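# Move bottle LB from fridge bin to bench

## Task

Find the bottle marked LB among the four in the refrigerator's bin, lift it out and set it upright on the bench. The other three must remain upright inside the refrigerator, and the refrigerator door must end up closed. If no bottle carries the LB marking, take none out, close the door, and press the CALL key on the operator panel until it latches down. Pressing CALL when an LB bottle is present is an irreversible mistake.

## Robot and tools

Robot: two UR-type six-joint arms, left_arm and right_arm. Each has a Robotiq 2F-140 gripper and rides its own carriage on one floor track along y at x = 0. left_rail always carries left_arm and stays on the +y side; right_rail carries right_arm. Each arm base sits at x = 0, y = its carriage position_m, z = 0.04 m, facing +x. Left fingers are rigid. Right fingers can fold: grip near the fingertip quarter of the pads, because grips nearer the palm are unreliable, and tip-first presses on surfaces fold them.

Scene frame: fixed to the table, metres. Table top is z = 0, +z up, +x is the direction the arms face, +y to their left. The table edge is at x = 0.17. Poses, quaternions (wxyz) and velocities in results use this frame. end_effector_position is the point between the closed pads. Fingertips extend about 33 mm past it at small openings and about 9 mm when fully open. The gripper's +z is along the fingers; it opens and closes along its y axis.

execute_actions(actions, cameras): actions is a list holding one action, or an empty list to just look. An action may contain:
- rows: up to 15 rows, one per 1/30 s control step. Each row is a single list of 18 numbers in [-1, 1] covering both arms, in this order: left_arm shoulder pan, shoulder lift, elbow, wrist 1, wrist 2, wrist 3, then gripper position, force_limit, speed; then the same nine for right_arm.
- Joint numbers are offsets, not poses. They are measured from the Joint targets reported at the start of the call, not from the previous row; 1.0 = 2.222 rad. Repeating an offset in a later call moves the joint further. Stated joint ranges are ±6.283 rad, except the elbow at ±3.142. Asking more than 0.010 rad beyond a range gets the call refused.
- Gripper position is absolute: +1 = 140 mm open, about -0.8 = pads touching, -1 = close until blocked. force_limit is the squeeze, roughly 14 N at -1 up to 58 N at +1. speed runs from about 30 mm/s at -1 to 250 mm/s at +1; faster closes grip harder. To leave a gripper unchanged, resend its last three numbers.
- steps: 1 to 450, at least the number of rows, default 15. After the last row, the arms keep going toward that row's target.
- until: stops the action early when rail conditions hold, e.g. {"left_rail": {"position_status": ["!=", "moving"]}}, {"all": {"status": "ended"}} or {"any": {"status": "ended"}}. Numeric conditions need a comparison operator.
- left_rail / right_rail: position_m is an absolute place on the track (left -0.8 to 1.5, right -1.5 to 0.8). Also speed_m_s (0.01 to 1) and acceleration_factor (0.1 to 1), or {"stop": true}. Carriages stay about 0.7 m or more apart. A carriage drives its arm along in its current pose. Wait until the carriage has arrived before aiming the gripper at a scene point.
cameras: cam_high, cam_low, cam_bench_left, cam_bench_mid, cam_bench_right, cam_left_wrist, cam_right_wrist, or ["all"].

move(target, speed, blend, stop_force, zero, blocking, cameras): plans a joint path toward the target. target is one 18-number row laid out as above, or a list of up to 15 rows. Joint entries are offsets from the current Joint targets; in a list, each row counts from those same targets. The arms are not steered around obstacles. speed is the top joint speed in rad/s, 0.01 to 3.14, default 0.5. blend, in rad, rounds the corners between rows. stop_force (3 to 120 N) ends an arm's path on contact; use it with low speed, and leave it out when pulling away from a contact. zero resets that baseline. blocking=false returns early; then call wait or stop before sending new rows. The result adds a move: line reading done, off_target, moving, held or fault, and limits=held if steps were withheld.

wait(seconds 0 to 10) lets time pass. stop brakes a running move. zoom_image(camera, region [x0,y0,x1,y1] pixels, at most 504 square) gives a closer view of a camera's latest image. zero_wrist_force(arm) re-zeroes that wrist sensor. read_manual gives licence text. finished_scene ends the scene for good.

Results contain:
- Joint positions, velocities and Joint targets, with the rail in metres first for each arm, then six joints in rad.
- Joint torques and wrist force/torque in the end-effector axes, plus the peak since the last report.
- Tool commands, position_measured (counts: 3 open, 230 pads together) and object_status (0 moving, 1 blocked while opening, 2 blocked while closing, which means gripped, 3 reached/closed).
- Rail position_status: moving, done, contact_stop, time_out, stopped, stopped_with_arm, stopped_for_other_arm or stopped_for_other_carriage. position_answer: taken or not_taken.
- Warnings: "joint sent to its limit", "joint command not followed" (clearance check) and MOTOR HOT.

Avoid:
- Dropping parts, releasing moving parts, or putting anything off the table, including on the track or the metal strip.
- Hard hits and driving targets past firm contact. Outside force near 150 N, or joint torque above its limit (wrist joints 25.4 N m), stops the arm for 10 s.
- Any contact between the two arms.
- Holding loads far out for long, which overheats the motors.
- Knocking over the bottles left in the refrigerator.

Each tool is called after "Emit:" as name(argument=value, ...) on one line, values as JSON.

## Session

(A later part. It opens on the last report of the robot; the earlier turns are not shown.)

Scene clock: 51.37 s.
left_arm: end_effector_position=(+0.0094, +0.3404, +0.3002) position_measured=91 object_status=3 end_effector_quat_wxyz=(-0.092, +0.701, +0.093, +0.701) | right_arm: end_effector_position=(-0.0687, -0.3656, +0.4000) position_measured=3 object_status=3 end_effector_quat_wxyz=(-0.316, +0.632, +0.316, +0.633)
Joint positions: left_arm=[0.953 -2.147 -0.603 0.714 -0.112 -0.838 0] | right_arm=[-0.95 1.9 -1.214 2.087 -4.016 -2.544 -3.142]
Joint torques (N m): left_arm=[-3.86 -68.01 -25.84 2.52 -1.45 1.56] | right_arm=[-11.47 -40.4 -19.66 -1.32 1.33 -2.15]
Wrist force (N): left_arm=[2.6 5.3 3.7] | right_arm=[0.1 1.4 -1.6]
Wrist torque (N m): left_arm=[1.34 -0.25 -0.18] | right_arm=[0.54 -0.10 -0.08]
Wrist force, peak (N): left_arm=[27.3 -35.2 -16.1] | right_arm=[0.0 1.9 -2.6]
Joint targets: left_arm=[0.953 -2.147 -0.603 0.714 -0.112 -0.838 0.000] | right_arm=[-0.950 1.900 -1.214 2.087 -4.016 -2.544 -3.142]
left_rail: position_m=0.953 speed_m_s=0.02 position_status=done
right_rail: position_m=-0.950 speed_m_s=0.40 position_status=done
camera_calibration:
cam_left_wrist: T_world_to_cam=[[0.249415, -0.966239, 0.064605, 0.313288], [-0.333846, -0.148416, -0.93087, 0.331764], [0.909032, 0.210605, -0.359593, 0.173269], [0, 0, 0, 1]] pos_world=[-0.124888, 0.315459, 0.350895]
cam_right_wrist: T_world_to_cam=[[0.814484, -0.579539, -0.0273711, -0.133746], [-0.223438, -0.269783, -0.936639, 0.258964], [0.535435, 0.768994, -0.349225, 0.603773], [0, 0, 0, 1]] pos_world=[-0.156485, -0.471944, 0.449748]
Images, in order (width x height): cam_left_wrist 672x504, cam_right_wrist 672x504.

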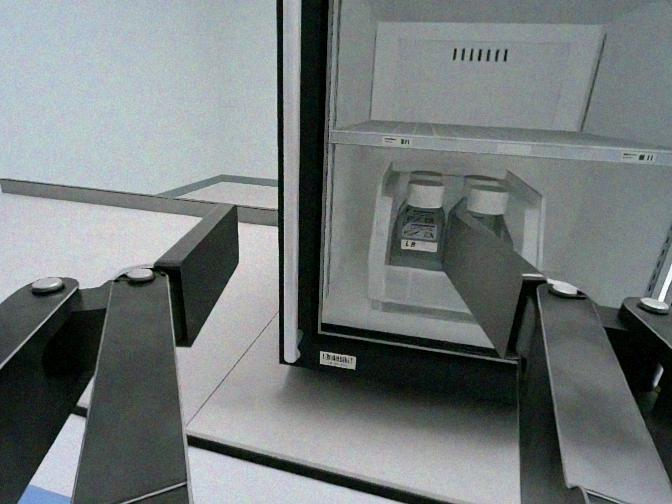

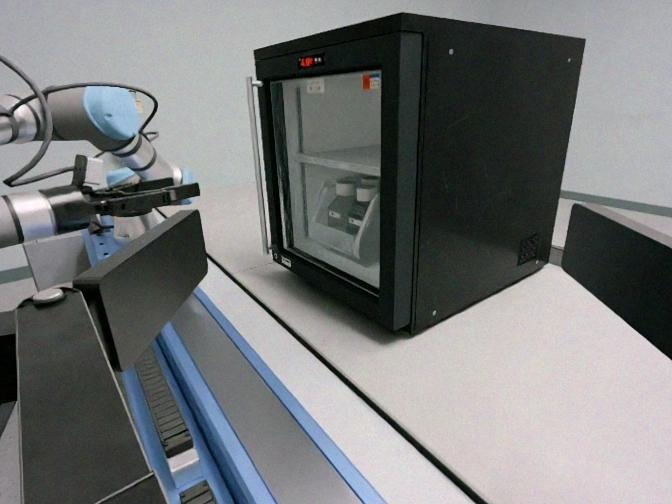

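Emit:
execute_actions(actions=[{"left_rail":{"position_m":1.35,"acceleration_factor":0.5,"speed_m_s":0.4},"steps":200,"until":{"left_rail":{"position_status":["!=","moving"]}}}])

Emit:
move(target=[0,0,0,0,0,0,0.3,0,-1,-0.1460,0.3494,-0.5246,0.1758,-0.0354,0,0,0,0], speed=0.8)

Emit:
execute_actions(actions=[{"right_rail":{"position_m":-0.5,"acceleration_factor":0.5,"speed_m_s":0.3},"steps":200,"until":{"right_rail":{"position_status":["!=","moving"]}}}], cameras=["cam_right_wrist","cam_left_wrist"])

Scene clock: 56.90 s.
left_arm: end_effector_position=(+0.0094, +0.7374, +0.3002) position_measured=91 object_status=3 end_effector_quat_wxyz=(-0.092, +0.701, +0.093, +0.701) | right_arm: end_effector_position=(-0.0687, -0.3656, +0.4000) position_measured=3 object_status=3 end_effector_quat_wxyz=(-0.316, +0.632, +0.316, +0.633)
Joint positions: left_arm=[1.35 -2.147 -0.603 0.714 -0.112 -0.838 0] | right_arm=[-0.95 1.9 -1.214 2.087 -4.016 -2.544 -3.142]
Joint torques (N m): left_arm=[-3.03 -63.59 -20.32 2.61 -0.08 1.15] | right_arm=[-9.55 -40.03 -22.05 0 1.46 -1.97]
Wrist force (N): left_arm=[2.9 5.0 3.6] | right_arm=[0.4 1.5 -2.2]
Wrist torque (N m): left_arm=[1.28 -0.31 -0.18] | right_arm=[0.57 -0.14 -0.08]
Wrist force, peak (N): left_arm=[3.1 5.7 3.7] | right_arm=[0.2 1.7 -2.2]
Joint targets: left_arm=[1.350 -2.147 -0.603 0.714 -0.112 -0.838 0.000] | right_arm=[-0.950 1.900 -1.214 2.087 -4.016 -2.544 -3.142]
Tool commands: left_gripper/position=+0.3 left_gripper/force_limit=+0.0 left_gripper/speed=-1.0 right_gripper/position=+1.0 right_gripper/force_limit=+1.0 right_gripper/speed=+1.0
left_rail: position_m=1.350 speed_m_s=0.40 position_status=done
right_rail: position_m=-0.950 speed_m_s=0.40 position_status=done

Scene clock: 59.00 s.
left_arm: end_effector_position=(+0.0094, +0.7374, +0.3002) position_measured=91 object_status=3 end_effector_quat_wxyz=(-0.092, +0.701, +0.093, +0.701) | right_arm: end_effector_position=(+0.1326, -0.0629, +0.2999) position_measured=129 object_status=3 end_effector_quat_wxyz=(-0.183, +0.683, +0.183, +0.683)
Joint positions: left_arm=[1.35 -2.147 -0.603 0.714 -0.112 -0.838 0] | right_arm=[-0.95 1.576 -0.438 0.922 -3.625 -2.623 -3.142]
Joint torques (N m): left_arm=[-3.71 -58.15 -17.48 2.36 0.71 1.06] | right_arm=[-14.21 -54.38 -27.73 1.14 -1.51 -2.07]
Wrist force (N): left_arm=[2.7 5.3 3.6] | right_arm=[-0.2 1.4 -2.1]
Wrist torque (N m): left_arm=[1.34 -0.29 -0.18] | right_arm=[0.55 -0.10 -0.10]
Wrist force, peak (N): left_arm=[3.0 5.4 3.6] | right_arm=[0.2 2.8 -3.3]
Joint targets: left_arm=[1.350 -2.147 -0.603 0.714 -0.112 -0.838 0.000] | right_arm=[-0.950 1.576 -0.438 0.922 -3.625 -2.623 -3.142]
left_rail: position_m=1.350 speed_m_s=0.40 position_status=done
right_rail: position_m=-0.950 speed_m_s=0.40 position_status=done
move: done

Scene clock: 61.77 s.
left_arm: end_effector_position=(+0.0094, +0.7374, +0.3002) position_measured=91 object_status=3 end_effector_quat_wxyz=(-0.092, +0.701, +0.093, +0.701) | right_arm: end_effector_position=(+0.1326, +0.3871, +0.2998) position_measured=129 object_status=3 end_effector_quat_wxyz=(-0.183, +0.683, +0.183, +0.683)
Joint positions: left_arm=[1.35 -2.147 -0.603 0.714 -0.112 -0.838 0] | right_arm=[-0.5 1.576 -0.438 0.922 -3.625 -2.623 -3.142]
Joint torques (N m): left_arm=[-3.24 -47.86 -14.26 2.18 0.53 1] | right_arm=[-11.02 -57.47 -22.16 -0.05 0.71 -1.93]
Wrist force (N): left_arm=[2.9 5.2 3.6] | right_arm=[-0.2 1.3 -2.3]
Wrist torque (N m): left_arm=[1.33 -0.33 -0.18] | right_arm=[0.54 -0.11 -0.09]
Wrist force, peak (N): left_arm=[3.2 5.4 3.9] | right_arm=[-0.5 2.0 -2.4]
Joint targets: left_arm=[1.350 -2.147 -0.603 0.714 -0.112 -0.838 0.000] | right_arm=[-0.500 1.576 -0.438 0.922 -3.625 -2.623 -3.142]
Tool commands: left_gripper/position=+0.3 left_gripper/force_limit=+0.0 left_gripper/speed=-1.0 right_gripper/position=+0.0 right_gripper/force_limit=+0.0 right_gripper/speed=+0.0
left_rail: position_m=1.350 speed_m_s=0.40 position_status=done
right_rail: position_m=-0.500 speed_m_s=0.30 position_status=done
camera_calibration:
cam_left_wrist: T_world_to_cam=[[0.249415, -0.966239, 0.064605, 0.696885], [-0.333846, -0.148416, -0.93087, 0.390685], [0.909032, 0.210605, -0.359593, 0.0896583], [0, 0, 0, 1]] pos_world=[-0.124888, 0.712459, 0.350895]
cam_right_wrist: T_world_to_cam=[[0.521838, -0.852641, -0.0262337, 0.279877], [-0.311365, -0.161752, -0.936423, 0.382955], [0.794189, 0.496829, -0.349891, -0.046578], [0, 0, 0, 1]] pos_world=[0.0101802, 0.32372, 0.349653]
Images, in order (width x height): cam_left_wrist 672x504, cam_right_wrist 672x504.

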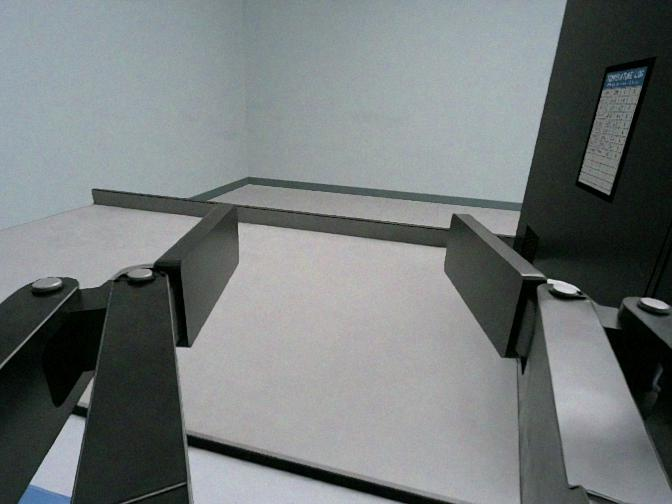

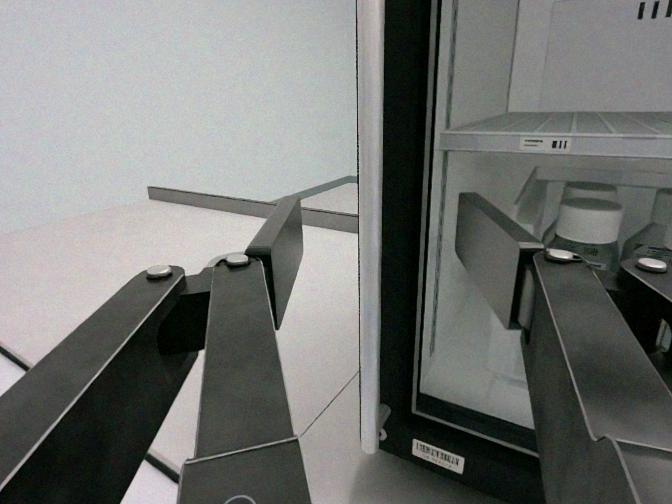

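Emit:
move(target=[0,0,0,0,0,0,0.3,0,-1,-0.0310,0.0283,-0.0593,0.0310,0.0310,0,0,0,0], speed=0.15, stop_force=8, cameras=["cam_right_wrist"])

Scene clock: 64.07 s.
left_arm: end_effector_position=(+0.0094, +0.7374, +0.3002) position_measured=91 object_status=3 end_effector_quat_wxyz=(-0.092, +0.701, +0.093, +0.701) | right_arm: end_effector_position=(+0.1847, +0.4170, +0.2996) position_measured=129 object_status=3 end_effector_quat_wxyz=(-0.183, +0.683, +0.183, +0.683)
Joint positions: left_arm=[1.35 -2.147 -0.603 0.714 -0.112 -0.838 0] | right_arm=[-0.5 1.507 -0.375 0.79 -3.556 -2.554 -3.142]
Joint torques (N m): left_arm=[-2.61 -46.52 -12.63 2.19 0.59 0.85] | right_arm=[-13.95 -56.51 -27.13 0.74 1.8 -2.05]
Wrist force (N): left_arm=[3.0 5.3 3.6] | right_arm=[0.2 1.7 -2.0]
Wrist torque (N m): left_arm=[1.34 -0.32 -0.18] | right_arm=[0.61 -0.16 -0.09]
Wrist force, peak (N): left_arm=[2.9 5.4 3.9] | right_arm=[-0.2 1.7 -3.0]
Joint targets: left_arm=[1.350 -2.147 -0.603 0.714 -0.112 -0.838 0.000] | right_arm=[-0.500 1.507 -0.375 0.790 -3.556 -2.554 -3.142]
left_rail: position_m=1.350 speed_m_s=0.40 position_status=done
right_rail: position_m=-0.500 speed_m_s=0.30 position_status=done
move: done
camera_calibration:
cam_right_wrist: T_world_to_cam=[[0.521945, -0.852574, -0.0262809, 0.278249], [-0.311451, -0.161806, -0.936385, 0.403854], [0.794085, 0.496927, -0.349989, -0.102924], [0, 0, 0, 1]] pos_world=[0.0622806, 0.35372, 0.349453]
Images, in order (width x height): cam_right_wrist 672x504.

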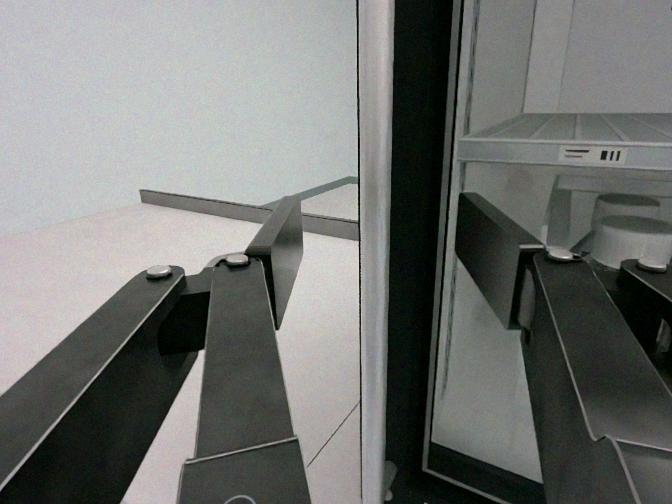

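Emit:
move(target=[0,0,0,0,0,0,0.3,0,-1,-0.0108,0.0131,-0.0273,0.0142,0.0108,0,0,0,0], speed=0.08, stop_force=5, cameras=["cam_right_wrist"])

Emit:
execute_actions(actions=[{"rows":[[0,0,0,0,0,0,0.3,0,-1,0,0,0,0,0,0,-1,-1,-1]],"steps":110}], cameras=["cam_right_wrist"])

Scene clock: 66.40 s.
left_arm: end_effector_position=(+0.0094, +0.7374, +0.3002) position_measured=91 object_status=3 end_effector_quat_wxyz=(-0.092, +0.701, +0.093, +0.701) | right_arm: end_effector_position=(+0.2038, +0.4280, +0.2994) position_measured=129 object_status=3 end_effector_quat_wxyz=(-0.183, +0.683, +0.183, +0.683)
Joint positions: left_arm=[1.35 -2.147 -0.603 0.714 -0.112 -0.838 0] | right_arm=[-0.5 1.483 -0.346 0.729 -3.525 -2.53 -3.142]
Joint torques (N m): left_arm=[-3.13 -47.31 -12.92 2.29 0.59 0.57] | right_arm=[-14.82 -57.09 -28.14 0.93 2.02 -1.89]
Wrist force (N): left_arm=[3.1 5.2 3.6] | right_arm=[0.0 1.4 -2.4]
Wrist torque (N m): left_arm=[1.32 -0.35 -0.18] | right_arm=[0.54 -0.12 -0.09]
Wrist force, peak (N): left_arm=[3.0 5.6 3.8] | right_arm=[-0.2 1.7 -2.6]
Joint targets: left_arm=[1.350 -2.147 -0.603 0.714 -0.112 -0.838 0.000] | right_arm=[-0.500 1.483 -0.346 0.729 -3.525 -2.530 -3.142]
left_rail: position_m=1.350 speed_m_s=0.40 position_status=done
right_rail: position_m=-0.500 speed_m_s=0.30 position_status=done
move: done
camera_calibration:
cam_right_wrist: T_world_to_cam=[[0.521928, -0.852583, -0.0263307, 0.27759], [-0.31148, -0.161761, -0.936383, 0.411364], [0.794085, 0.496926, -0.34999, -0.123577], [0, 0, 0, 1]] pos_world=[0.0813805, 0.36462, 0.349253]
Images, in order (width x height): cam_right_wrist 672x504.

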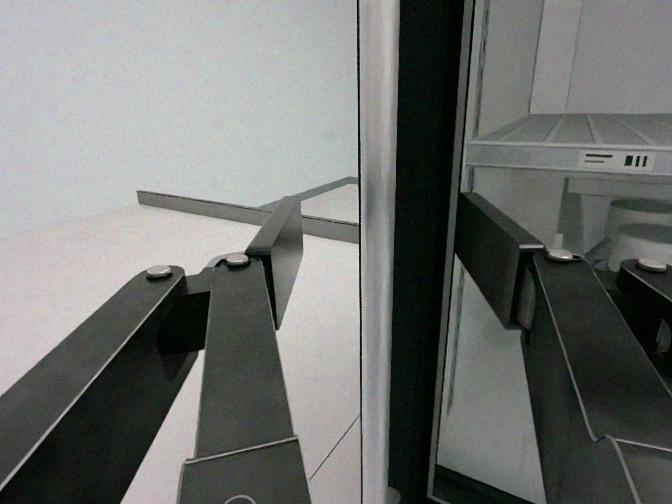

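Scene clock: 70.27 s.
left_arm: end_effector_position=(+0.0094, +0.7374, +0.3002) position_measured=91 object_status=3 end_effector_quat_wxyz=(-0.092, +0.701, +0.093, +0.701) | right_arm: end_effector_position=(+0.2038, +0.4279, +0.2994) position_measured=209 object_status=2 end_effector_quat_wxyz=(-0.183, +0.683, +0.183, +0.683)
Joint positions: left_arm=[1.35 -2.147 -0.603 0.714 -0.112 -0.838 0] | right_arm=[-0.5 1.483 -0.346 0.729 -3.525 -2.53 -3.142]
Joint torques (N m): left_arm=[-3.2 -46.82 -12.06 2.09 0.8 0.51] | right_arm=[-13.55 -57.41 -25.69 -2.87 -1.67 -1.99]
Wrist force (N): left_arm=[3.0 5.5 3.5] | right_arm=[0.0 0.3 -2.1]
Wrist torque (N m): left_arm=[1.39 -0.35 -0.18] | right_arm=[0.64 -0.12 -0.09]
Wrist force, peak (N): left_arm=[3.1 5.6 3.6] | right_arm=[-0.2 1.7 -2.7]
Joint targets: left_arm=[1.350 -2.147 -0.603 0.714 -0.112 -0.838 0.000] | right_arm=[-0.500 1.483 -0.346 0.729 -3.525 -2.530 -3.142]
left_rail: position_m=1.350 speed_m_s=0.40 position_status=done
right_rail: position_m=-0.500 speed_m_s=0.30 position_status=done
camera_calibration:
cam_right_wrist: T_world_to_cam=[[0.52186, -0.852625, -0.0263026, 0.277601], [-0.311494, -0.161768, -0.936377, 0.411366], [0.794124, 0.496851, -0.350008, -0.123546], [0, 0, 0, 1]] pos_world=[0.0813802, 0.36462, 0.349253]
Images, in order (width x height): cam_right_wrist 672x504.

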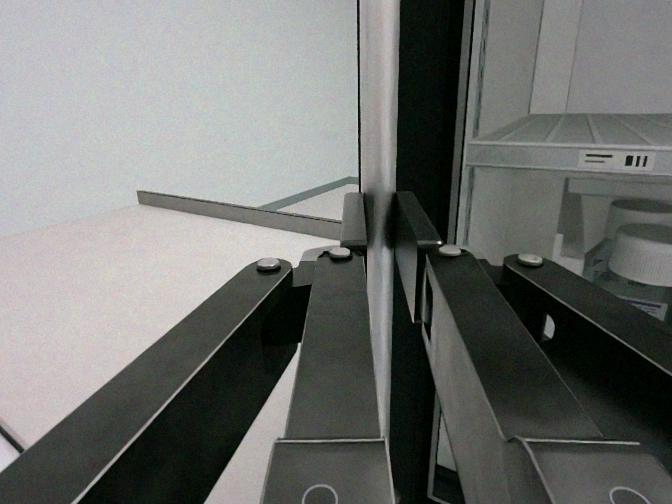

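Emit:
execute_actions(actions=[{"rows":[[0,0,0,0,0,0,0.3,0,-1,0,0,0,0,0,0,-0.98,0.2,-1]],"steps":60}], cameras=["cam_right_wrist"])

Scene clock: 72.63 s.
left_arm: end_effector_position=(+0.0094, +0.7374, +0.3002) position_measured=91 object_status=3 end_effector_quat_wxyz=(-0.092, +0.701, +0.093, +0.701) | right_arm: end_effector_position=(+0.2038, +0.4279, +0.2994) position_measured=213 object_status=2 end_effector_quat_wxyz=(-0.183, +0.683, +0.183, +0.683)
Joint positions: left_arm=[1.35 -2.147 -0.603 0.714 -0.112 -0.838 0] | right_arm=[-0.5 1.483 -0.346 0.729 -3.525 -2.53 -3.142]
Joint torques (N m): left_arm=[-3.76 -48.14 -13.37 2.29 0.62 0.35] | right_arm=[-14.5 -59.01 -22.28 -2.83 -1.65 -2.09]
Wrist force (N): left_arm=[2.8 5.2 3.8] | right_arm=[0.1 0.4 -4.2]
Wrist torque (N m): left_arm=[1.33 -0.31 -0.18] | right_arm=[0.53 -0.16 -0.10]
Wrist force, peak (N): left_arm=[3.0 5.4 3.9] | right_arm=[0.9 1.1 -4.8]
Joint targets: left_arm=[1.350 -2.147 -0.603 0.714 -0.112 -0.838 0.000] | right_arm=[-0.500 1.483 -0.346 0.729 -3.525 -2.530 -3.142]
left_rail: position_m=1.350 speed_m_s=0.40 position_status=done
right_rail: position_m=-0.500 speed_m_s=0.30 position_status=done
camera_calibration:
cam_right_wrist: T_world_to_cam=[[0.521928, -0.852583, -0.0263307, 0.27759], [-0.31148, -0.161761, -0.936383, 0.411364], [0.794085, 0.496926, -0.34999, -0.123577], [0, 0, 0, 1]] pos_world=[0.0813805, 0.36462, 0.349253]
Images, in order (width x height): cam_right_wrist 672x504.

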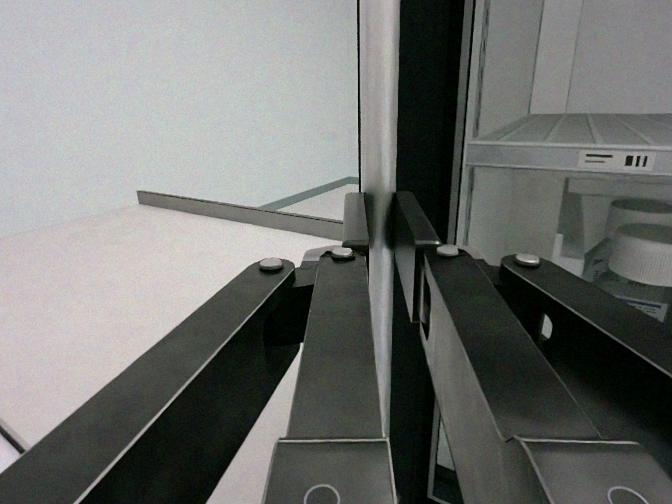

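Emit:
move(target=[0,0,0,0,0,0,0.3,0,-1,0.0396,-0.0280,0.0583,-0.0302,-0.0239,0,-0.98,0.2,-1], speed=0.1, stop_force=80, cameras=["cam_right_wrist"])

Scene clock: 76.13 s.
left_arm: end_effector_position=(+0.0094, +0.7374, +0.3002) position_measured=91 object_status=3 end_effector_quat_wxyz=(-0.092, +0.701, +0.093, +0.701) | right_arm: end_effector_position=(+0.1306, +0.4081, +0.2998) position_measured=232 object_status=3 end_effector_quat_wxyz=(-0.195, +0.680, +0.195, +0.680)
Joint positions: left_arm=[1.35 -2.147 -0.603 0.714 -0.112 -0.838 0] | right_arm=[-0.5 1.571 -0.408 0.859 -3.592 -2.583 -3.142]
Joint torques (N m): left_arm=[-2.9 -47.42 -14.05 2.15 0.48 0.08] | right_arm=[13.72 -71.02 -15.39 -3.78 -1.52 -1.89]
Wrist force (N): left_arm=[2.9 5.2 3.8] | right_arm=[-0.4 2.4 -1.7]
Wrist torque (N m): left_arm=[1.32 -0.33 -0.18] | right_arm=[0.76 -0.08 -0.10]
Wrist force, peak (N): left_arm=[3.1 5.4 3.8] | right_arm=[0.0 11.4 -9.7]
Joint targets: left_arm=[1.350 -2.147 -0.603 0.714 -0.112 -0.838 0.000] | right_arm=[-0.500 1.571 -0.408 0.859 -3.592 -2.583 -3.142]
left_rail: position_m=1.350 speed_m_s=0.40 position_status=done
right_rail: position_m=-0.500 speed_m_s=0.30 position_status=done
move: done
camera_calibration:
cam_right_wrist: T_world_to_cam=[[0.551247, -0.833933, -0.0261091, 0.287392], [-0.305631, -0.172713, -0.936355, 0.389402], [0.776348, 0.524143, -0.350083, -0.0641793], [0, 0, 0, 1]] pos_world=[0.0104148, 0.340559, 0.349654]
Images, in order (width x height): cam_right_wrist 672x504.

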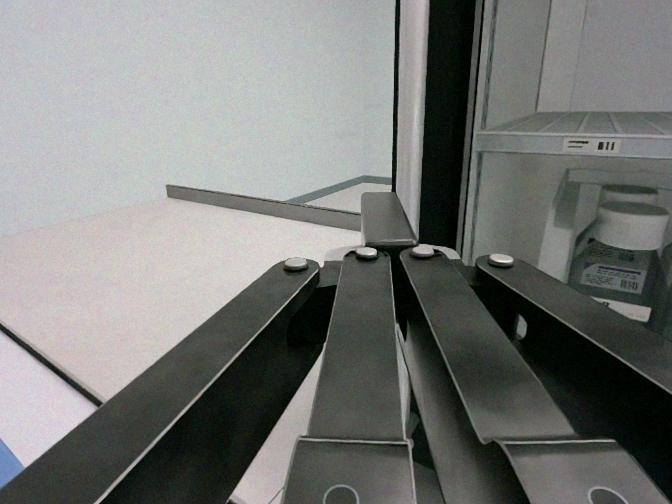

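Emit:
execute_actions(actions=[{"rows":[[0,0,0,0,0,0,0.3,0,-1,0,0,0,0,0,0,-0.05,0,0]],"steps":30}])

Emit:
move(target=[[0,0,0,0,0,0,0.3,0,-1,-0.0288,0.0149,-0.0310,0.0161,0.0131,0,-0.05,0,0],[0,0,0,0,0,0,0.3,0,-1,-0.0454,0.0358,-0.0751,0.0393,0.0297,0,-0.05,0,0]], speed=[0.15,0.06], stop_force=5, cameras=["cam_right_wrist"])

Scene clock: 77.77 s.
left_arm: end_effector_position=(+0.0094, +0.7374, +0.3002) position_measured=91 object_status=3 end_effector_quat_wxyz=(-0.092, +0.701, +0.093, +0.701) | right_arm: end_effector_position=(+0.1306, +0.4081, +0.2998) position_measured=135 object_status=3 end_effector_quat_wxyz=(-0.195, +0.680, +0.195, +0.680)
Joint positions: left_arm=[1.35 -2.147 -0.603 0.714 -0.112 -0.838 0] | right_arm=[-0.5 1.571 -0.408 0.859 -3.592 -2.583 -3.142]
Joint torques (N m): left_arm=[-2.95 -47.9 -12.43 2.14 0.43 -0.04] | right_arm=[13.24 -72.22 -15.32 -3.5 -0.9 -1.88]
Wrist force (N): left_arm=[2.8 5.2 3.7] | right_arm=[0.0 2.3 -1.8]
Wrist torque (N m): left_arm=[1.31 -0.30 -0.18] | right_arm=[0.75 -0.13 -0.10]
Wrist force, peak (N): left_arm=[2.9 5.5 3.6] | right_arm=[-0.3 2.7 -2.1]
Joint targets: left_arm=[1.350 -2.147 -0.603 0.714 -0.112 -0.838 0.000] | right_arm=[-0.500 1.571 -0.408 0.859 -3.592 -2.583 -3.142]
left_rail: position_m=1.350 speed_m_s=0.40 position_status=done
right_rail: position_m=-0.500 speed_m_s=0.30 position_status=done

Scene clock: 80.77 s.
left_arm: end_effector_position=(+0.0094, +0.7374, +0.3002) position_measured=91 object_status=3 end_effector_quat_wxyz=(-0.092, +0.701, +0.093, +0.701) | right_arm: end_effector_position=(+0.2143, +0.4340, +0.2997) position_measured=135 object_status=3 end_effector_quat_wxyz=(-0.183, +0.683, +0.183, +0.683)
Joint positions: left_arm=[1.35 -2.147 -0.603 0.714 -0.112 -0.838 0] | right_arm=[-0.5 1.47 -0.329 0.692 -3.504 -2.517 -3.142]
Joint torques (N m): left_arm=[-3.23 -47.69 -13.36 1.99 0.78 -0.13] | right_arm=[-12.85 -58.36 -27.98 0.93 1.95 -2.01]
Wrist force (N): left_arm=[2.9 5.2 3.6] | right_arm=[0.0 2.5 -2.1]
Wrist torque (N m): left_arm=[1.33 -0.31 -0.18] | right_arm=[0.79 -0.12 -0.09]
Wrist force, peak (N): left_arm=[2.9 5.4 3.8] | right_arm=[0.3 1.7 -3.8]
Joint targets: left_arm=[1.350 -2.147 -0.603 0.714 -0.112 -0.838 0.000] | right_arm=[-0.500 1.470 -0.329 0.692 -3.504 -2.517 -3.142]
left_rail: position_m=1.350 speed_m_s=0.40 position_status=done
right_rail: position_m=-0.500 speed_m_s=0.30 position_status=done
move: done
camera_calibration:
cam_right_wrist: T_world_to_cam=[[0.521912, -0.852598, -0.0261427, 0.27726], [-0.311477, -0.161958, -0.93635, 0.415964], [0.794097, 0.496836, -0.350093, -0.134772], [0, 0, 0, 1]] pos_world=[0.0918804, 0.370719, 0.349554]
Images, in order (width x height): cam_right_wrist 672x504.

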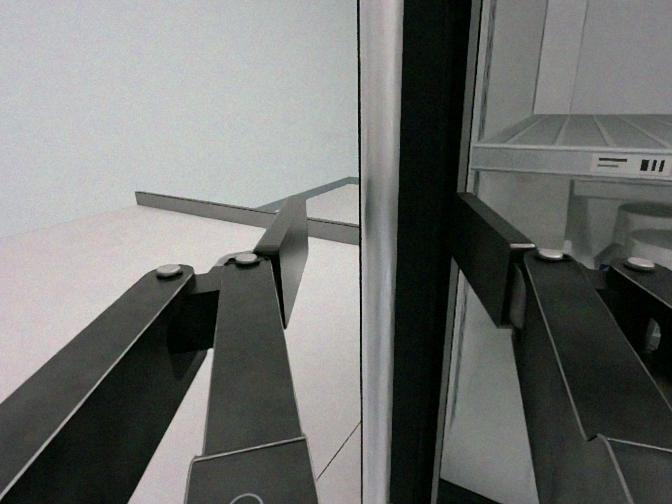

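Emit:
execute_actions(actions=[{"rows":[[0,0,0,0,0,0,0.3,0,-1,0,0,0,0,0,0,-1,0,-1]],"steps":110}], cameras=["cam_right_wrist"])

Scene clock: 84.77 s.
left_arm: end_effector_position=(+0.0094, +0.7374, +0.3002) position_measured=91 object_status=3 end_effector_quat_wxyz=(-0.092, +0.701, +0.093, +0.701) | right_arm: end_effector_position=(+0.2143, +0.4340, +0.2997) position_measured=210 object_status=2 end_effector_quat_wxyz=(-0.183, +0.683, +0.183, +0.683)
Joint positions: left_arm=[1.35 -2.147 -0.603 0.714 -0.112 -0.838 0] | right_arm=[-0.5 1.47 -0.329 0.692 -3.504 -2.517 -3.142]
Joint torques (N m): left_arm=[-3.95 -47.96 -14.24 1.84 0.57 -0.34] | right_arm=[-14.3 -58.29 -24.3 -3.06 -1.7 -1.92]
Wrist force (N): left_arm=[2.5 5.2 3.5] | right_arm=[0.1 1.8 -4.8]
Wrist torque (N m): left_arm=[1.33 -0.25 -0.18] | right_arm=[0.69 -0.16 -0.10]
Wrist force, peak (N): left_arm=[3.1 5.5 3.8] | right_arm=[0.1 2.9 -5.0]
Joint targets: left_arm=[1.350 -2.147 -0.603 0.714 -0.112 -0.838 0.000] | right_arm=[-0.500 1.470 -0.329 0.692 -3.504 -2.517 -3.142]
left_rail: position_m=1.350 speed_m_s=0.40 position_status=done
right_rail: position_m=-0.500 speed_m_s=0.30 position_status=done
camera_calibration:
cam_right_wrist: T_world_to_cam=[[0.521912, -0.852598, -0.0261427, 0.27726], [-0.311477, -0.161958, -0.93635, 0.415964], [0.794097, 0.496836, -0.350093, -0.134772], [0, 0, 0, 1]] pos_world=[0.0918804, 0.370719, 0.349554]
Images, in order (width x height): cam_right_wrist 672x504.

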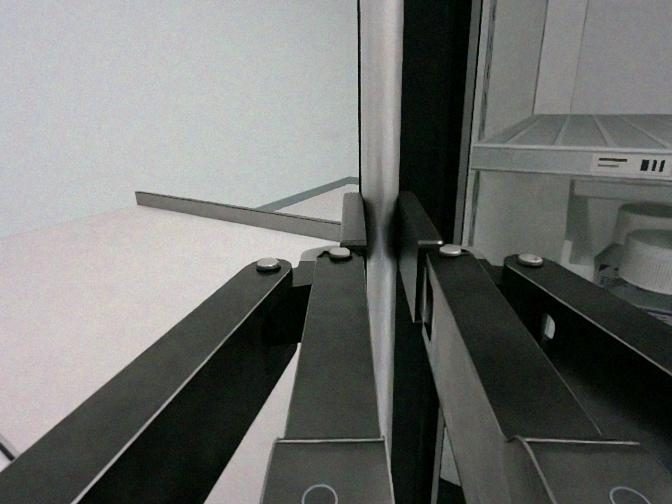

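Emit:
execute_actions(actions=[{"rows":[[0,0,0,0,0,0,0.3,0,-1,0,0,0,0,0,0,-0.98,0.6,-1]],"steps":50}])

Emit:
move(target=[[0,0,0,0,0,0,0.3,0,-1,0.0399,-0.0283,0.0595,-0.0312,-0.0242,0,-0.98,0.6,-1]], speed=0.06, stop_force=80, cameras=["cam_right_wrist"])

Scene clock: 87.27 s.
left_arm: end_effector_position=(+0.0094, +0.7374, +0.3002) position_measured=91 object_status=3 end_effector_quat_wxyz=(-0.092, +0.701, +0.093, +0.701) | right_arm: end_effector_position=(+0.2143, +0.4340, +0.2997) position_measured=211 object_status=2 end_effector_quat_wxyz=(-0.183, +0.683, +0.183, +0.683)
Joint positions: left_arm=[1.35 -2.147 -0.603 0.714 -0.112 -0.838 0] | right_arm=[-0.5 1.47 -0.329 0.692 -3.504 -2.517 -3.142]
Joint torques (N m): left_arm=[-3.05 -46.85 -12.62 1.71 0.71 -0.55] | right_arm=[-14 -57.9 -18.98 -2.83 -1.14 -1.82]
Wrist force (N): left_arm=[2.9 5.1 3.8] | right_arm=[0.2 2.1 -6.5]
Wrist torque (N m): left_arm=[1.31 -0.32 -0.18] | right_arm=[0.74 -0.16 -0.10]
Wrist force, peak (N): left_arm=[3.0 5.6 3.8] | right_arm=[-0.2 2.1 -7.0]
Joint targets: left_arm=[1.350 -2.147 -0.603 0.714 -0.112 -0.838 0.000] | right_arm=[-0.500 1.470 -0.329 0.692 -3.504 -2.517 -3.142]
left_rail: position_m=1.350 speed_m_s=0.40 position_status=done
right_rail: position_m=-0.500 speed_m_s=0.30 position_status=done

Scene clock: 90.40 s.
left_arm: end_effector_position=(+0.0094, +0.7374, +0.3002) position_measured=91 object_status=3 end_effector_quat_wxyz=(-0.092, +0.701, +0.093, +0.701) | right_arm: end_effector_position=(+0.1398, +0.4154, +0.2997) position_measured=211 object_status=2 end_effector_quat_wxyz=(-0.195, +0.680, +0.195, +0.680)
Joint positions: left_arm=[1.35 -2.147 -0.603 0.714 -0.112 -0.838 0] | right_arm=[-0.5 1.558 -0.391 0.824 -3.574 -2.571 -3.142]
Joint torques (N m): left_arm=[-2.91 -46.66 -13.12 1.94 0.69 -0.87] | right_arm=[26.39 -72.15 -16.78 -1.97 5.97 -1.94]
Wrist force (N): left_arm=[3.0 5.1 3.7] | right_arm=[-2.6 28.8 -5.8]
Wrist torque (N m): left_arm=[1.31 -0.34 -0.18] | right_arm=[0.88 -0.01 -0.13]
Wrist force, peak (N): left_arm=[3.0 5.5 3.7] | right_arm=[-3.4 28.7 -6.1]
Joint targets: left_arm=[1.350 -2.147 -0.603 0.714 -0.112 -0.838 0.000] | right_arm=[-0.500 1.558 -0.391 0.824 -3.574 -2.571 -3.142]
left_rail: position_m=1.350 speed_m_s=0.40 position_status=done
right_rail: position_m=-0.500 speed_m_s=0.30 position_status=done
move: done
camera_calibration:
cam_right_wrist: T_world_to_cam=[[0.551247, -0.833933, -0.0261091, 0.288405], [-0.305631, -0.172713, -0.936355, 0.393381], [0.776348, 0.524143, -0.350083, -0.075183], [0, 0, 0, 1]] pos_world=[0.0196148, 0.347859, 0.349554]
Images, in order (width x height): cam_right_wrist 672x504.

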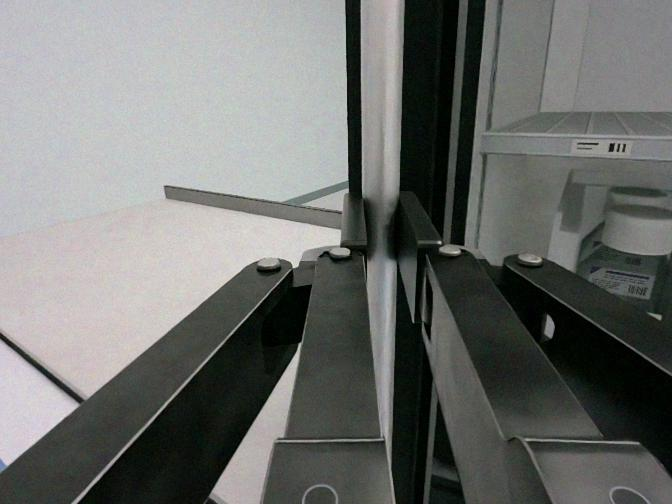

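Emit:
move(target=[[0,0,0,0,0,0,0.3,0,-1,0.0366,-0.0444,0.0931,-0.0490,-0.0049,0,-0.98,0.6,-1],[0,0,0,0,0,0,0.3,0,-1,0.0733,-0.0875,0.1842,-0.0969,-0.0101,0,-0.98,0.6,-1]], speed=0.15, blend=[0.03,0], stop_force=80)

Scene clock: 95.47 s.
left_arm: end_effector_position=(+0.0094, +0.7374, +0.3002) position_measured=91 object_status=3 end_effector_quat_wxyz=(-0.092, +0.701, +0.093, +0.701) | right_arm: end_effector_position=(+0.0071, +0.3386, +0.3005) position_measured=211 object_status=2 end_effector_quat_wxyz=(-0.241, +0.665, +0.241, +0.665)
Joint positions: left_arm=[1.35 -2.147 -0.603 0.714 -0.112 -0.838 0] | right_arm=[-0.5 1.721 -0.586 1.234 -3.789 -2.597 -3.142]
Joint torques (N m): left_arm=[-2.46 -47.5 -12.94 1.74 0.51 -1.04] | right_arm=[39.38 -83.31 -28.74 -4.08 11.24 -1.92]
Wrist force (N): left_arm=[2.9 5.2 3.6] | right_arm=[-28.5 46.8 -0.5]
Wrist torque (N m): left_arm=[1.33 -0.32 -0.18] | right_arm=[0.78 0.27 0.06]
Wrist force, peak (N): left_arm=[3.1 5.4 3.8] | right_arm=[-29.0 47.0 -0.6]
Joint targets: left_arm=[1.350 -2.147 -0.603 0.714 -0.112 -0.838 0.000] | right_arm=[-0.500 1.721 -0.586 1.234 -3.789 -2.593 -3.142]
left_rail: position_m=1.350 speed_m_s=0.40 position_status=done
right_rail: position_m=-0.500 speed_m_s=0.30 position_status=done
move: done

Emit:
move(target=[0,0,0,0,0,0,0.3,0,-1,0.0521,-0.0678,0.1466,-0.0788,-0.0050,0,-0.98,0.6,-1], speed=0.15, stop_force=80)

Scene clock: 99.47 s.
left_arm: end_effector_position=(+0.0094, +0.7374, +0.3002) position_measured=91 object_status=3 end_effector_quat_wxyz=(-0.092, +0.701, +0.093, +0.701) | right_arm: end_effector_position=(-0.0670, +0.2512, +0.3001) position_measured=211 object_status=2 end_effector_quat_wxyz=(-0.278, +0.650, +0.279, +0.650)
Joint positions: left_arm=[1.35 -2.147 -0.603 0.714 -0.112 -0.838 0] | right_arm=[-0.5 1.837 -0.736 1.559 -3.964 -2.599 -3.142]
Joint torques (N m): left_arm=[-1.45 -46.63 -12.03 1.66 0.66 -1.35] | right_arm=[-12.46 -66.6 -6.75 -7.65 -10.75 -1.99]
Wrist force (N): left_arm=[2.9 5.2 3.5] | right_arm=[-8.1 -39.6 -5.3]
Wrist torque (N m): left_arm=[1.32 -0.32 -0.18] | right_arm=[1.48 0.09 -0.08]
Wrist force, peak (N): left_arm=[3.2 5.4 3.7] | right_arm=[-29.2 47.0 -0.4]
Joint targets: left_arm=[1.350 -2.147 -0.603 0.714 -0.112 -0.838 0.000] | right_arm=[-0.500 1.837 -0.736 1.559 -3.964 -2.604 -3.142]
left_rail: position_m=1.350 speed_m_s=0.40 position_status=done
right_rail: position_m=-0.500 speed_m_s=0.30 position_status=done
move: done

Emit:
move(target=[0,0,0,0,0,0,0.3,0,-1,0.0581,-0.0579,0.1273,-0.0694,-0.0110,0,-0.98,0.6,-1], speed=0.15, stop_force=90)

Emit:
move(target=[0,0,0,0,0,0,0.3,0,-1,0.0424,-0.0500,0.1157,-0.0657,0.0047,0,-0.98,0.6,-1], speed=0.15, stop_force=80, cameras=["cam_high","cam_bench_mid"])

Scene clock: 102.63 s.
left_arm: end_effector_position=(+0.0094, +0.7374, +0.3002) position_measured=91 object_status=3 end_effector_quat_wxyz=(-0.092, +0.701, +0.093, +0.701) | right_arm: end_effector_position=(-0.1223, +0.1508, +0.3006) position_measured=211 object_status=2 end_effector_quat_wxyz=(-0.310, +0.635, +0.310, +0.635)
Joint positions: left_arm=[1.35 -2.147 -0.603 0.714 -0.112 -0.838 0] | right_arm=[-0.5 1.966 -0.865 1.842 -4.118 -2.629 -3.142]
Joint torques (N m): left_arm=[-3.2 -47.64 -13.45 1.53 0.52 -1.42] | right_arm=[23.46 -67.22 -18.84 -6.72 2.99 -1.98]
Wrist force (N): left_arm=[2.9 5.3 3.7] | right_arm=[-30.4 17.2 3.7]
Wrist torque (N m): left_arm=[1.34 -0.32 -0.18] | right_arm=[1.09 0.03 -0.03]
Wrist force, peak (N): left_arm=[3.0 5.5 3.9] | right_arm=[-8.4 -40.0 -5.1]
Joint targets: left_arm=[1.350 -2.147 -0.603 0.714 -0.112 -0.838 0.000] | right_arm=[-0.500 1.966 -0.865 1.842 -4.118 -2.629 -3.142]
left_rail: position_m=1.350 speed_m_s=0.40 position_status=done
right_rail: position_m=-0.500 speed_m_s=0.30 position_status=done
move: done

Scene clock: 105.30 s.
left_arm: end_effector_position=(+0.0094, +0.7374, +0.3002) position_measured=91 object_status=3 end_effector_quat_wxyz=(-0.092, +0.701, +0.093, +0.701) | right_arm: end_effector_position=(-0.1448, +0.0613, +0.3007) position_measured=211 object_status=2 end_effector_quat_wxyz=(-0.343, +0.618, +0.343, +0.618)
Joint positions: left_arm=[1.35 -2.147 -0.603 0.714 -0.112 -0.838 0] | right_arm=[-0.5 2.06 -0.976 2.099 -4.264 -2.618 -3.142]
Joint torques (N m): left_arm=[-3.82 -46.49 -12.78 1.68 0.57 -1.53] | right_arm=[20.62 -58.21 -13.59 -6.98 4.75 -1.8]
Wrist force (N): left_arm=[2.6 5.2 3.7] | right_arm=[-30.4 13.3 3.9]
Wrist torque (N m): left_arm=[1.32 -0.26 -0.18] | right_arm=[1.02 0.16 -0.07]
Wrist force, peak (N): left_arm=[3.1 5.6 3.7] | right_arm=[-31.0 17.1 4.0]
Joint targets: left_arm=[1.350 -2.147 -0.603 0.714 -0.112 -0.838 0.000] | right_arm=[-0.500 2.060 -0.976 2.099 -4.264 -2.618 -3.142]
left_rail: position_m=1.350 speed_m_s=0.40 position_status=done
right_rail: position_m=-0.500 speed_m_s=0.30 position_status=done
move: done
Images, in order (width x height): cam_high 504x504, cam_bench_mid 504x504.

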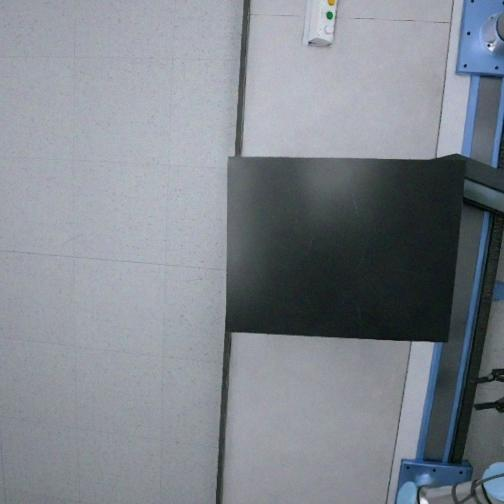

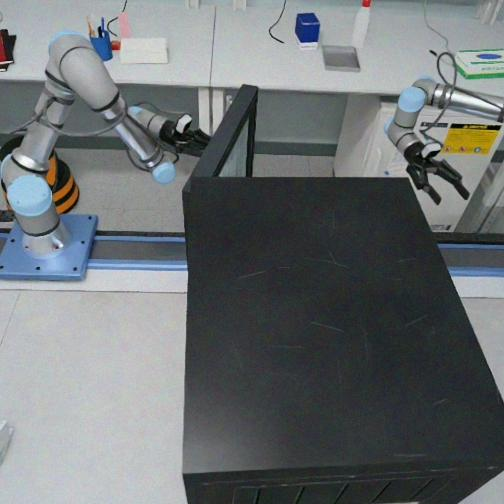

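Emit:
execute_actions(actions=[{"left_rail":{"position_m":0.95},"steps":150,"until":{"left_rail":{"position_status":["!=","moving"]}}}])

Emit:
move(target=[0.0296,-0.0587,0.2073,-0.1482,0.1475,0,0.3,0,-1,0,0,0,0,0,0,-0.98,0.6,-1], speed=0.5, cameras=["cam_left_wrist","cam_low"])

Scene clock: 108.33 s.
left_arm: end_effector_position=(+0.0094, +0.3374, +0.3002) position_measured=91 object_status=3 end_effector_quat_wxyz=(-0.092, +0.701, +0.093, +0.701) | right_arm: end_effector_position=(-0.1448, +0.0613, +0.3007) position_measured=211 object_status=2 end_effector_quat_wxyz=(-0.343, +0.618, +0.343, +0.618)
Joint positions: left_arm=[0.95 -2.147 -0.603 0.714 -0.112 -0.838 0] | right_arm=[-0.5 2.06 -0.976 2.099 -4.264 -2.618 -3.142]
Joint torques (N m): left_arm=[-4.44 -47.47 -17.03 1.39 0.66 -1.43] | right_arm=[20.27 -58.68 -14.32 -6.98 4.71 -1.86]
Wrist force (N): left_arm=[2.9 5.3 3.6] | right_arm=[-30.1 13.2 4.0]
Wrist torque (N m): left_arm=[1.34 -0.34 -0.18] | right_arm=[1.01 0.09 -0.07]
Wrist force, peak (N): left_arm=[2.9 5.8 3.7] | right_arm=[-30.5 13.3 3.5]
Joint targets: left_arm=[0.950 -2.147 -0.603 0.714 -0.112 -0.838 0.000] | right_arm=[-0.500 2.060 -0.976 2.099 -4.264 -2.618 -3.142]
Tool commands: left_gripper/position=+0.3 left_gripper/force_limit=+0.0 left_gripper/speed=-1.0 right_gripper/position=-0.98 right_gripper/force_limit=+0.6 right_gripper/speed=-1.0
left_rail: position_m=0.950 speed_m_s=0.40 position_status=done
right_rail: position_m=-0.500 speed_m_s=0.30 position_status=done

Scene clock: 109.83 s.
left_arm: end_effector_position=(+0.1001, +0.2998, +0.2199) position_measured=91 object_status=3 end_effector_quat_wxyz=(+0.000, +0.707, +0.000, +0.707) | right_arm: end_effector_position=(-0.1448, +0.0613, +0.3007) position_measured=211 object_status=2 end_effector_quat_wxyz=(-0.343, +0.618, +0.343, +0.618)
Joint positions: left_arm=[0.95 -2.081 -0.733 1.174 -0.441 -0.51 0] | right_arm=[-0.5 2.06 -0.976 2.099 -4.264 -2.618 -3.142]
Joint torques (N m): left_arm=[5.4 -63.67 -10.44 -0.79 1.44 -1.55] | right_arm=[19.99 -59.64 -14.03 -7.07 4.5 -1.81]
Wrist force (N): left_arm=[2.9 4.8 3.6] | right_arm=[-29.5 13.3 4.1]
Wrist torque (N m): left_arm=[1.21 -0.38 -0.21] | right_arm=[1.01 0.10 -0.06]
Wrist force, peak (N): left_arm=[3.0 5.3 3.6] | right_arm=[-30.3 13.3 3.8]
Joint targets: left_arm=[0.950 -2.081 -0.733 1.174 -0.441 -0.510 0.000] | right_arm=[-0.500 2.060 -0.976 2.099 -4.264 -2.618 -3.142]
left_rail: position_m=0.950 speed_m_s=0.40 position_status=done
right_rail: position_m=-0.500 speed_m_s=0.30 position_status=done
move: done
camera_calibration:
cam_left_wrist: T_world_to_cam=[[-0.00934688, -0.997908, 0.0639663, 0.29232], [-0.360298, -0.0563115, -0.931136, 0.256266], [0.932791, -0.0317501, -0.359018, 0.140593], [0, 0, 0, 1]] pos_world=[-0.0360791, 0.310603, 0.270396]
Images, in order (width x height): cam_low 504x504, cam_left_wrist 672x504.

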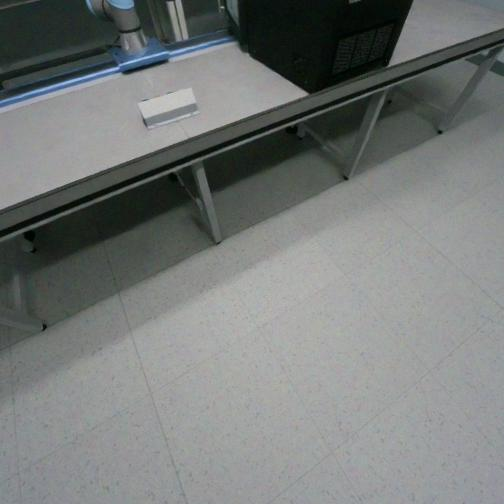

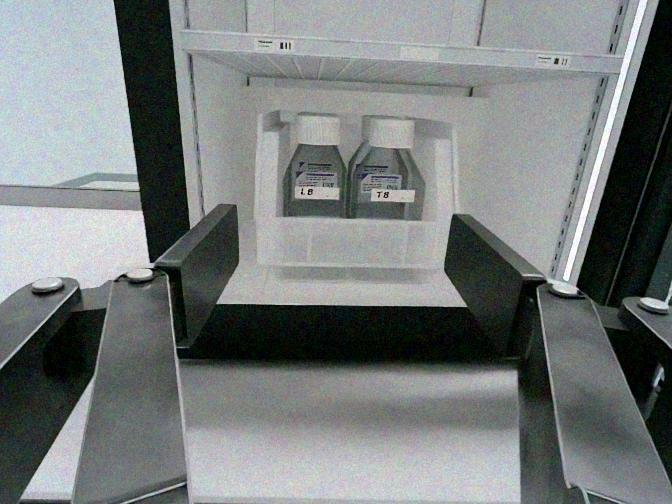

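Emit:
zoom_image(camera="cam_left_wrist", region=[240, 90, 470, 280])

Scaled by 2.191 from the camera's 672x504 image, which has a finer 960x720 frame.

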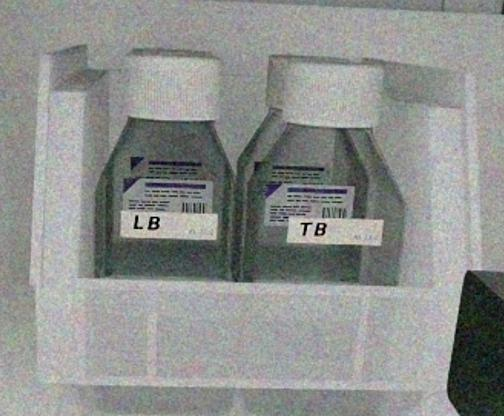

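Emit:
move(target=[0.0976,-0.0646,0.0864,-0.0218,0.0976,0,0.3,0,-1,0,0,0,0,0,0,-0.98,0.6,-1], speed=0.4, cameras=["cam_left_wrist"])

Emit:
zoom_image(camera="cam_left_wrist", region=[230, 20, 500, 240])

Scene clock: 113.63 s.
left_arm: end_effector_position=(+0.2600, +0.3199, +0.2451) position_measured=91 object_status=3 end_effector_quat_wxyz=(+0.000, +0.707, +0.000, +0.707) | right_arm: end_effector_position=(-0.1448, +0.0613, +0.3007) position_measured=211 object_status=2 end_effector_quat_wxyz=(-0.343, +0.618, +0.343, +0.618)
Joint positions: left_arm=[0.95 -1.864 -0.877 1.366 -0.489 -0.293 0] | right_arm=[-0.5 2.06 -0.976 2.099 -4.264 -2.618 -3.142]
Joint torques (N m): left_arm=[5.24 -59.42 -9.17 -1.16 1.64 -1.56] | right_arm=[20.11 -59.22 -14.2 -6.9 4.34 -1.9]
Wrist force (N): left_arm=[2.9 5.0 2.9] | right_arm=[-30.1 13.3 4.2]
Wrist torque (N m): left_arm=[1.26 -0.37 -0.22] | right_arm=[1.04 0.14 -0.07]
Wrist force, peak (N): left_arm=[3.3 4.5 5.7] | right_arm=[-30.5 13.0 4.2]
Joint targets: left_arm=[0.950 -1.864 -0.877 1.366 -0.489 -0.293 0.000] | right_arm=[-0.500 2.060 -0.976 2.099 -4.264 -2.618 -3.142]
left_rail: position_m=0.950 speed_m_s=0.40 position_status=done
right_rail: position_m=-0.500 speed_m_s=0.30 position_status=done
move: done
camera_calibration:
cam_left_wrist: T_world_to_cam=[[-0.00934688, -0.997908, 0.0639663, 0.312154], [-0.360298, -0.0563115, -0.931136, 0.338562], [0.932791, -0.0317501, -0.359018, 0.00115767], [0, 0, 0, 1]] pos_world=[0.123821, 0.330603, 0.295696]
Images, in order (width x height): cam_left_wrist 672x504.

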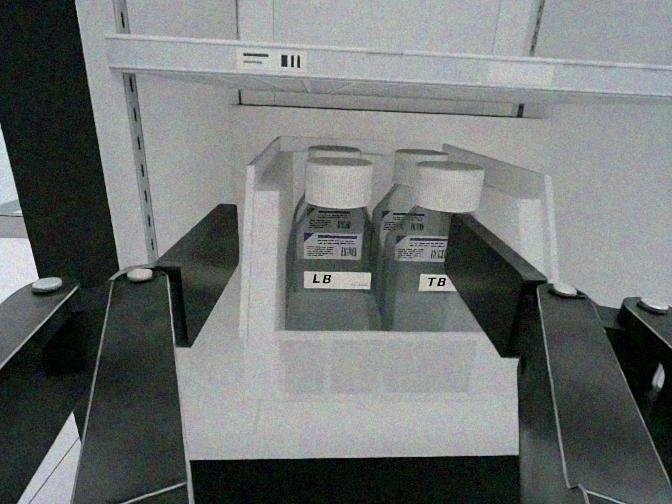

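Scaled by 1.867 from the camera's 672x504 image, which has a finer 960x720 frame.

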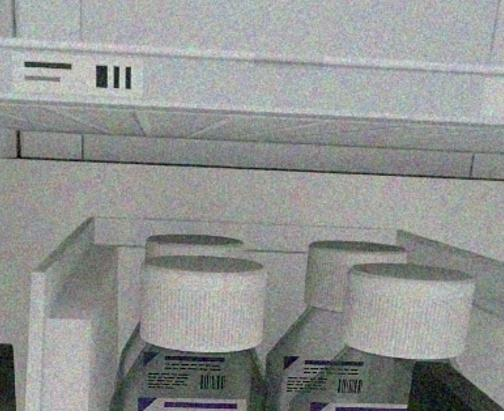

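Emit:
move(target=[0.0133,0.0734,-0.1345,0.0610,0.0133,0,0.3,0,-1,0,0,0,0,0,0,-0.98,0.6,-1], speed=0.4, cameras=["cam_left_wrist"])

Emit:
zoom_image(camera="cam_left_wrist", region=[150, 20, 420, 240])

Emit:
zoom_image(camera="cam_left_wrist", region=[150, 200, 420, 420])

Scene clock: 115.93 s.
left_arm: end_effector_position=(+0.2602, +0.2499, +0.2452) position_measured=91 object_status=3 end_effector_quat_wxyz=(+0.000, +0.707, +0.000, +0.707) | right_arm: end_effector_position=(-0.1448, +0.0613, +0.3007) position_measured=211 object_status=2 end_effector_quat_wxyz=(-0.343, +0.618, +0.343, +0.618)
Joint positions: left_arm=[0.95 -1.834 -0.714 1.068 -0.354 -0.264 0] | right_arm=[-0.5 2.06 -0.976 2.099 -4.264 -2.618 -3.142]
Joint torques (N m): left_arm=[6.71 -40.53 -30.75 2.23 1.23 -1.33] | right_arm=[20.02 -58.33 -14.31 -7.02 4.16 -1.9]
Wrist force (N): left_arm=[3.0 5.0 3.2] | right_arm=[-29.2 13.3 3.6]
Wrist torque (N m): left_arm=[1.25 -0.37 -0.19] | right_arm=[1.04 0.05 -0.06]
Wrist force, peak (N): left_arm=[3.2 5.7 3.3] | right_arm=[-30.3 13.1 3.9]
Joint targets: left_arm=[0.950 -1.834 -0.714 1.068 -0.354 -0.264 0.000] | right_arm=[-0.500 2.060 -0.976 2.099 -4.264 -2.618 -3.142]
left_rail: position_m=0.950 speed_m_s=0.40 position_status=done
right_rail: position_m=-0.500 speed_m_s=0.30 position_status=done
move: done
camera_calibration:
cam_left_wrist: T_world_to_cam=[[-0.00936026, -0.997894, 0.0641906, 0.242327], [-0.360391, -0.0565128, -0.931088, 0.33484], [0.932754, -0.0318489, -0.359103, -0.0011568], [0, 0, 0, 1]] pos_world=[0.124021, 0.260702, 0.295795]
Images, in order (width x height): cam_left_wrist 672x504.

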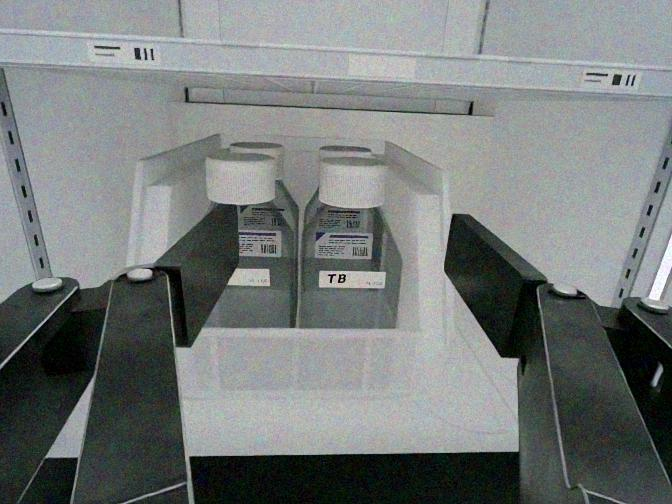

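Scaled by 1.867 from the camera's 672x504 image, which has a finer 960x720 frame.

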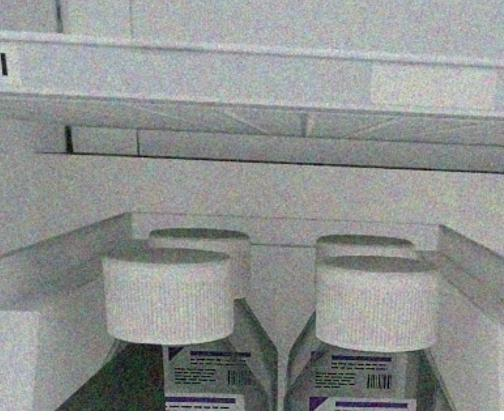

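Scaled by 1.867 from the camera's 672x504 image, which has a finer 960x720 frame.

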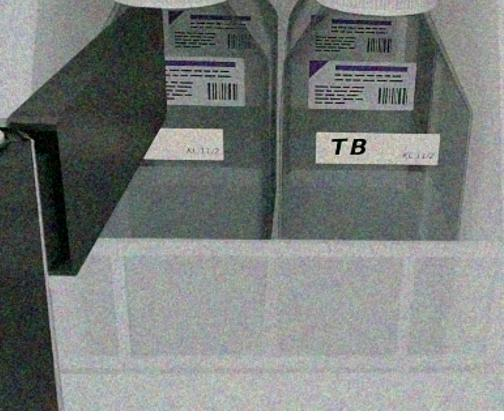

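Emit:
move(target=[-0.1109,-0.0089,0.0480,-0.0392,-0.1109,0,0.3,0,-1,0,0,0,0,0,0,-0.98,0.6,-1], speed=0.4)

Emit:
execute_actions(actions=[{"left_rail":{"position_m":1.15},"steps":150,"until":{"left_rail":{"position_status":["!=","moving"]}}}])

Scene clock: 122.70 s.
left_arm: end_effector_position=(+0.1002, +0.2998, +0.2200) position_measured=91 object_status=3 end_effector_quat_wxyz=(+0.000, +0.707, +0.000, +0.707) | right_arm: end_effector_position=(-0.1448, +0.0613, +0.3007) position_measured=211 object_status=2 end_effector_quat_wxyz=(-0.343, +0.618, +0.343, +0.618)
Joint positions: left_arm=[0.95 -2.081 -0.734 1.174 -0.441 -0.51 0] | right_arm=[-0.5 2.06 -0.976 2.099 -4.264 -2.618 -3.142]
Joint torques (N m): left_arm=[-7.1 -63.5 -10.51 -0.38 -1.47 -1.27] | right_arm=[19.56 -57.88 -14.88 -6.85 3.9 -2]
Wrist force (N): left_arm=[2.9 4.7 3.8] | right_arm=[-30.3 12.8 3.9]
Wrist torque (N m): left_arm=[1.18 -0.39 -0.21] | right_arm=[0.92 0.20 -0.07]
Wrist force, peak (N): left_arm=[3.6 5.3 5.7] | right_arm=[-30.6 13.4 3.5]
Joint targets: left_arm=[0.950 -2.081 -0.734 1.174 -0.441 -0.510 0.000] | right_arm=[-0.500 2.060 -0.976 2.099 -4.264 -2.618 -3.142]
left_rail: position_m=0.950 speed_m_s=0.40 position_status=done
right_rail: position_m=-0.500 speed_m_s=0.30 position_status=done
move: done

Scene clock: 124.60 s.
left_arm: end_effector_position=(+0.1001, +0.4998, +0.2200) position_measured=91 object_status=3 end_effector_quat_wxyz=(+0.000, +0.707, +0.000, +0.707) | right_arm: end_effector_position=(-0.1448, +0.0613, +0.3007) position_measured=211 object_status=2 end_effector_quat_wxyz=(-0.343, +0.618, +0.343, +0.618)
Joint positions: left_arm=[1.15 -2.081 -0.734 1.174 -0.441 -0.51 0] | right_arm=[-0.5 2.06 -0.976 2.099 -4.264 -2.618 -3.142]
Joint torques (N m): left_arm=[-2.56 -59.58 -14.42 0.5 -0.43 -1.37] | right_arm=[18.98 -57.78 -15.98 -6.77 3.63 -1.84]
Wrist force (N): left_arm=[3.0 5.2 3.5] | right_arm=[-29.3 13.0 4.0]
Wrist torque (N m): left_arm=[1.29 -0.41 -0.21] | right_arm=[0.97 -0.01 -0.06]
Wrist force, peak (N): left_arm=[2.9 5.7 3.3] | right_arm=[-30.1 13.5 3.7]
Joint targets: left_arm=[1.150 -2.081 -0.734 1.174 -0.441 -0.510 0.000] | right_arm=[-0.500 2.060 -0.976 2.099 -4.264 -2.618 -3.142]
Tool commands: left_gripper/position=+0.3 left_gripper/force_limit=+0.0 left_gripper/speed=-1.0 right_gripper/position=-0.98 right_gripper/force_limit=+0.6 right_gripper/speed=-1.0
left_rail: position_m=1.150 speed_m_s=0.40 position_status=done
right_rail: position_m=-0.500 speed_m_s=0.30 position_status=done


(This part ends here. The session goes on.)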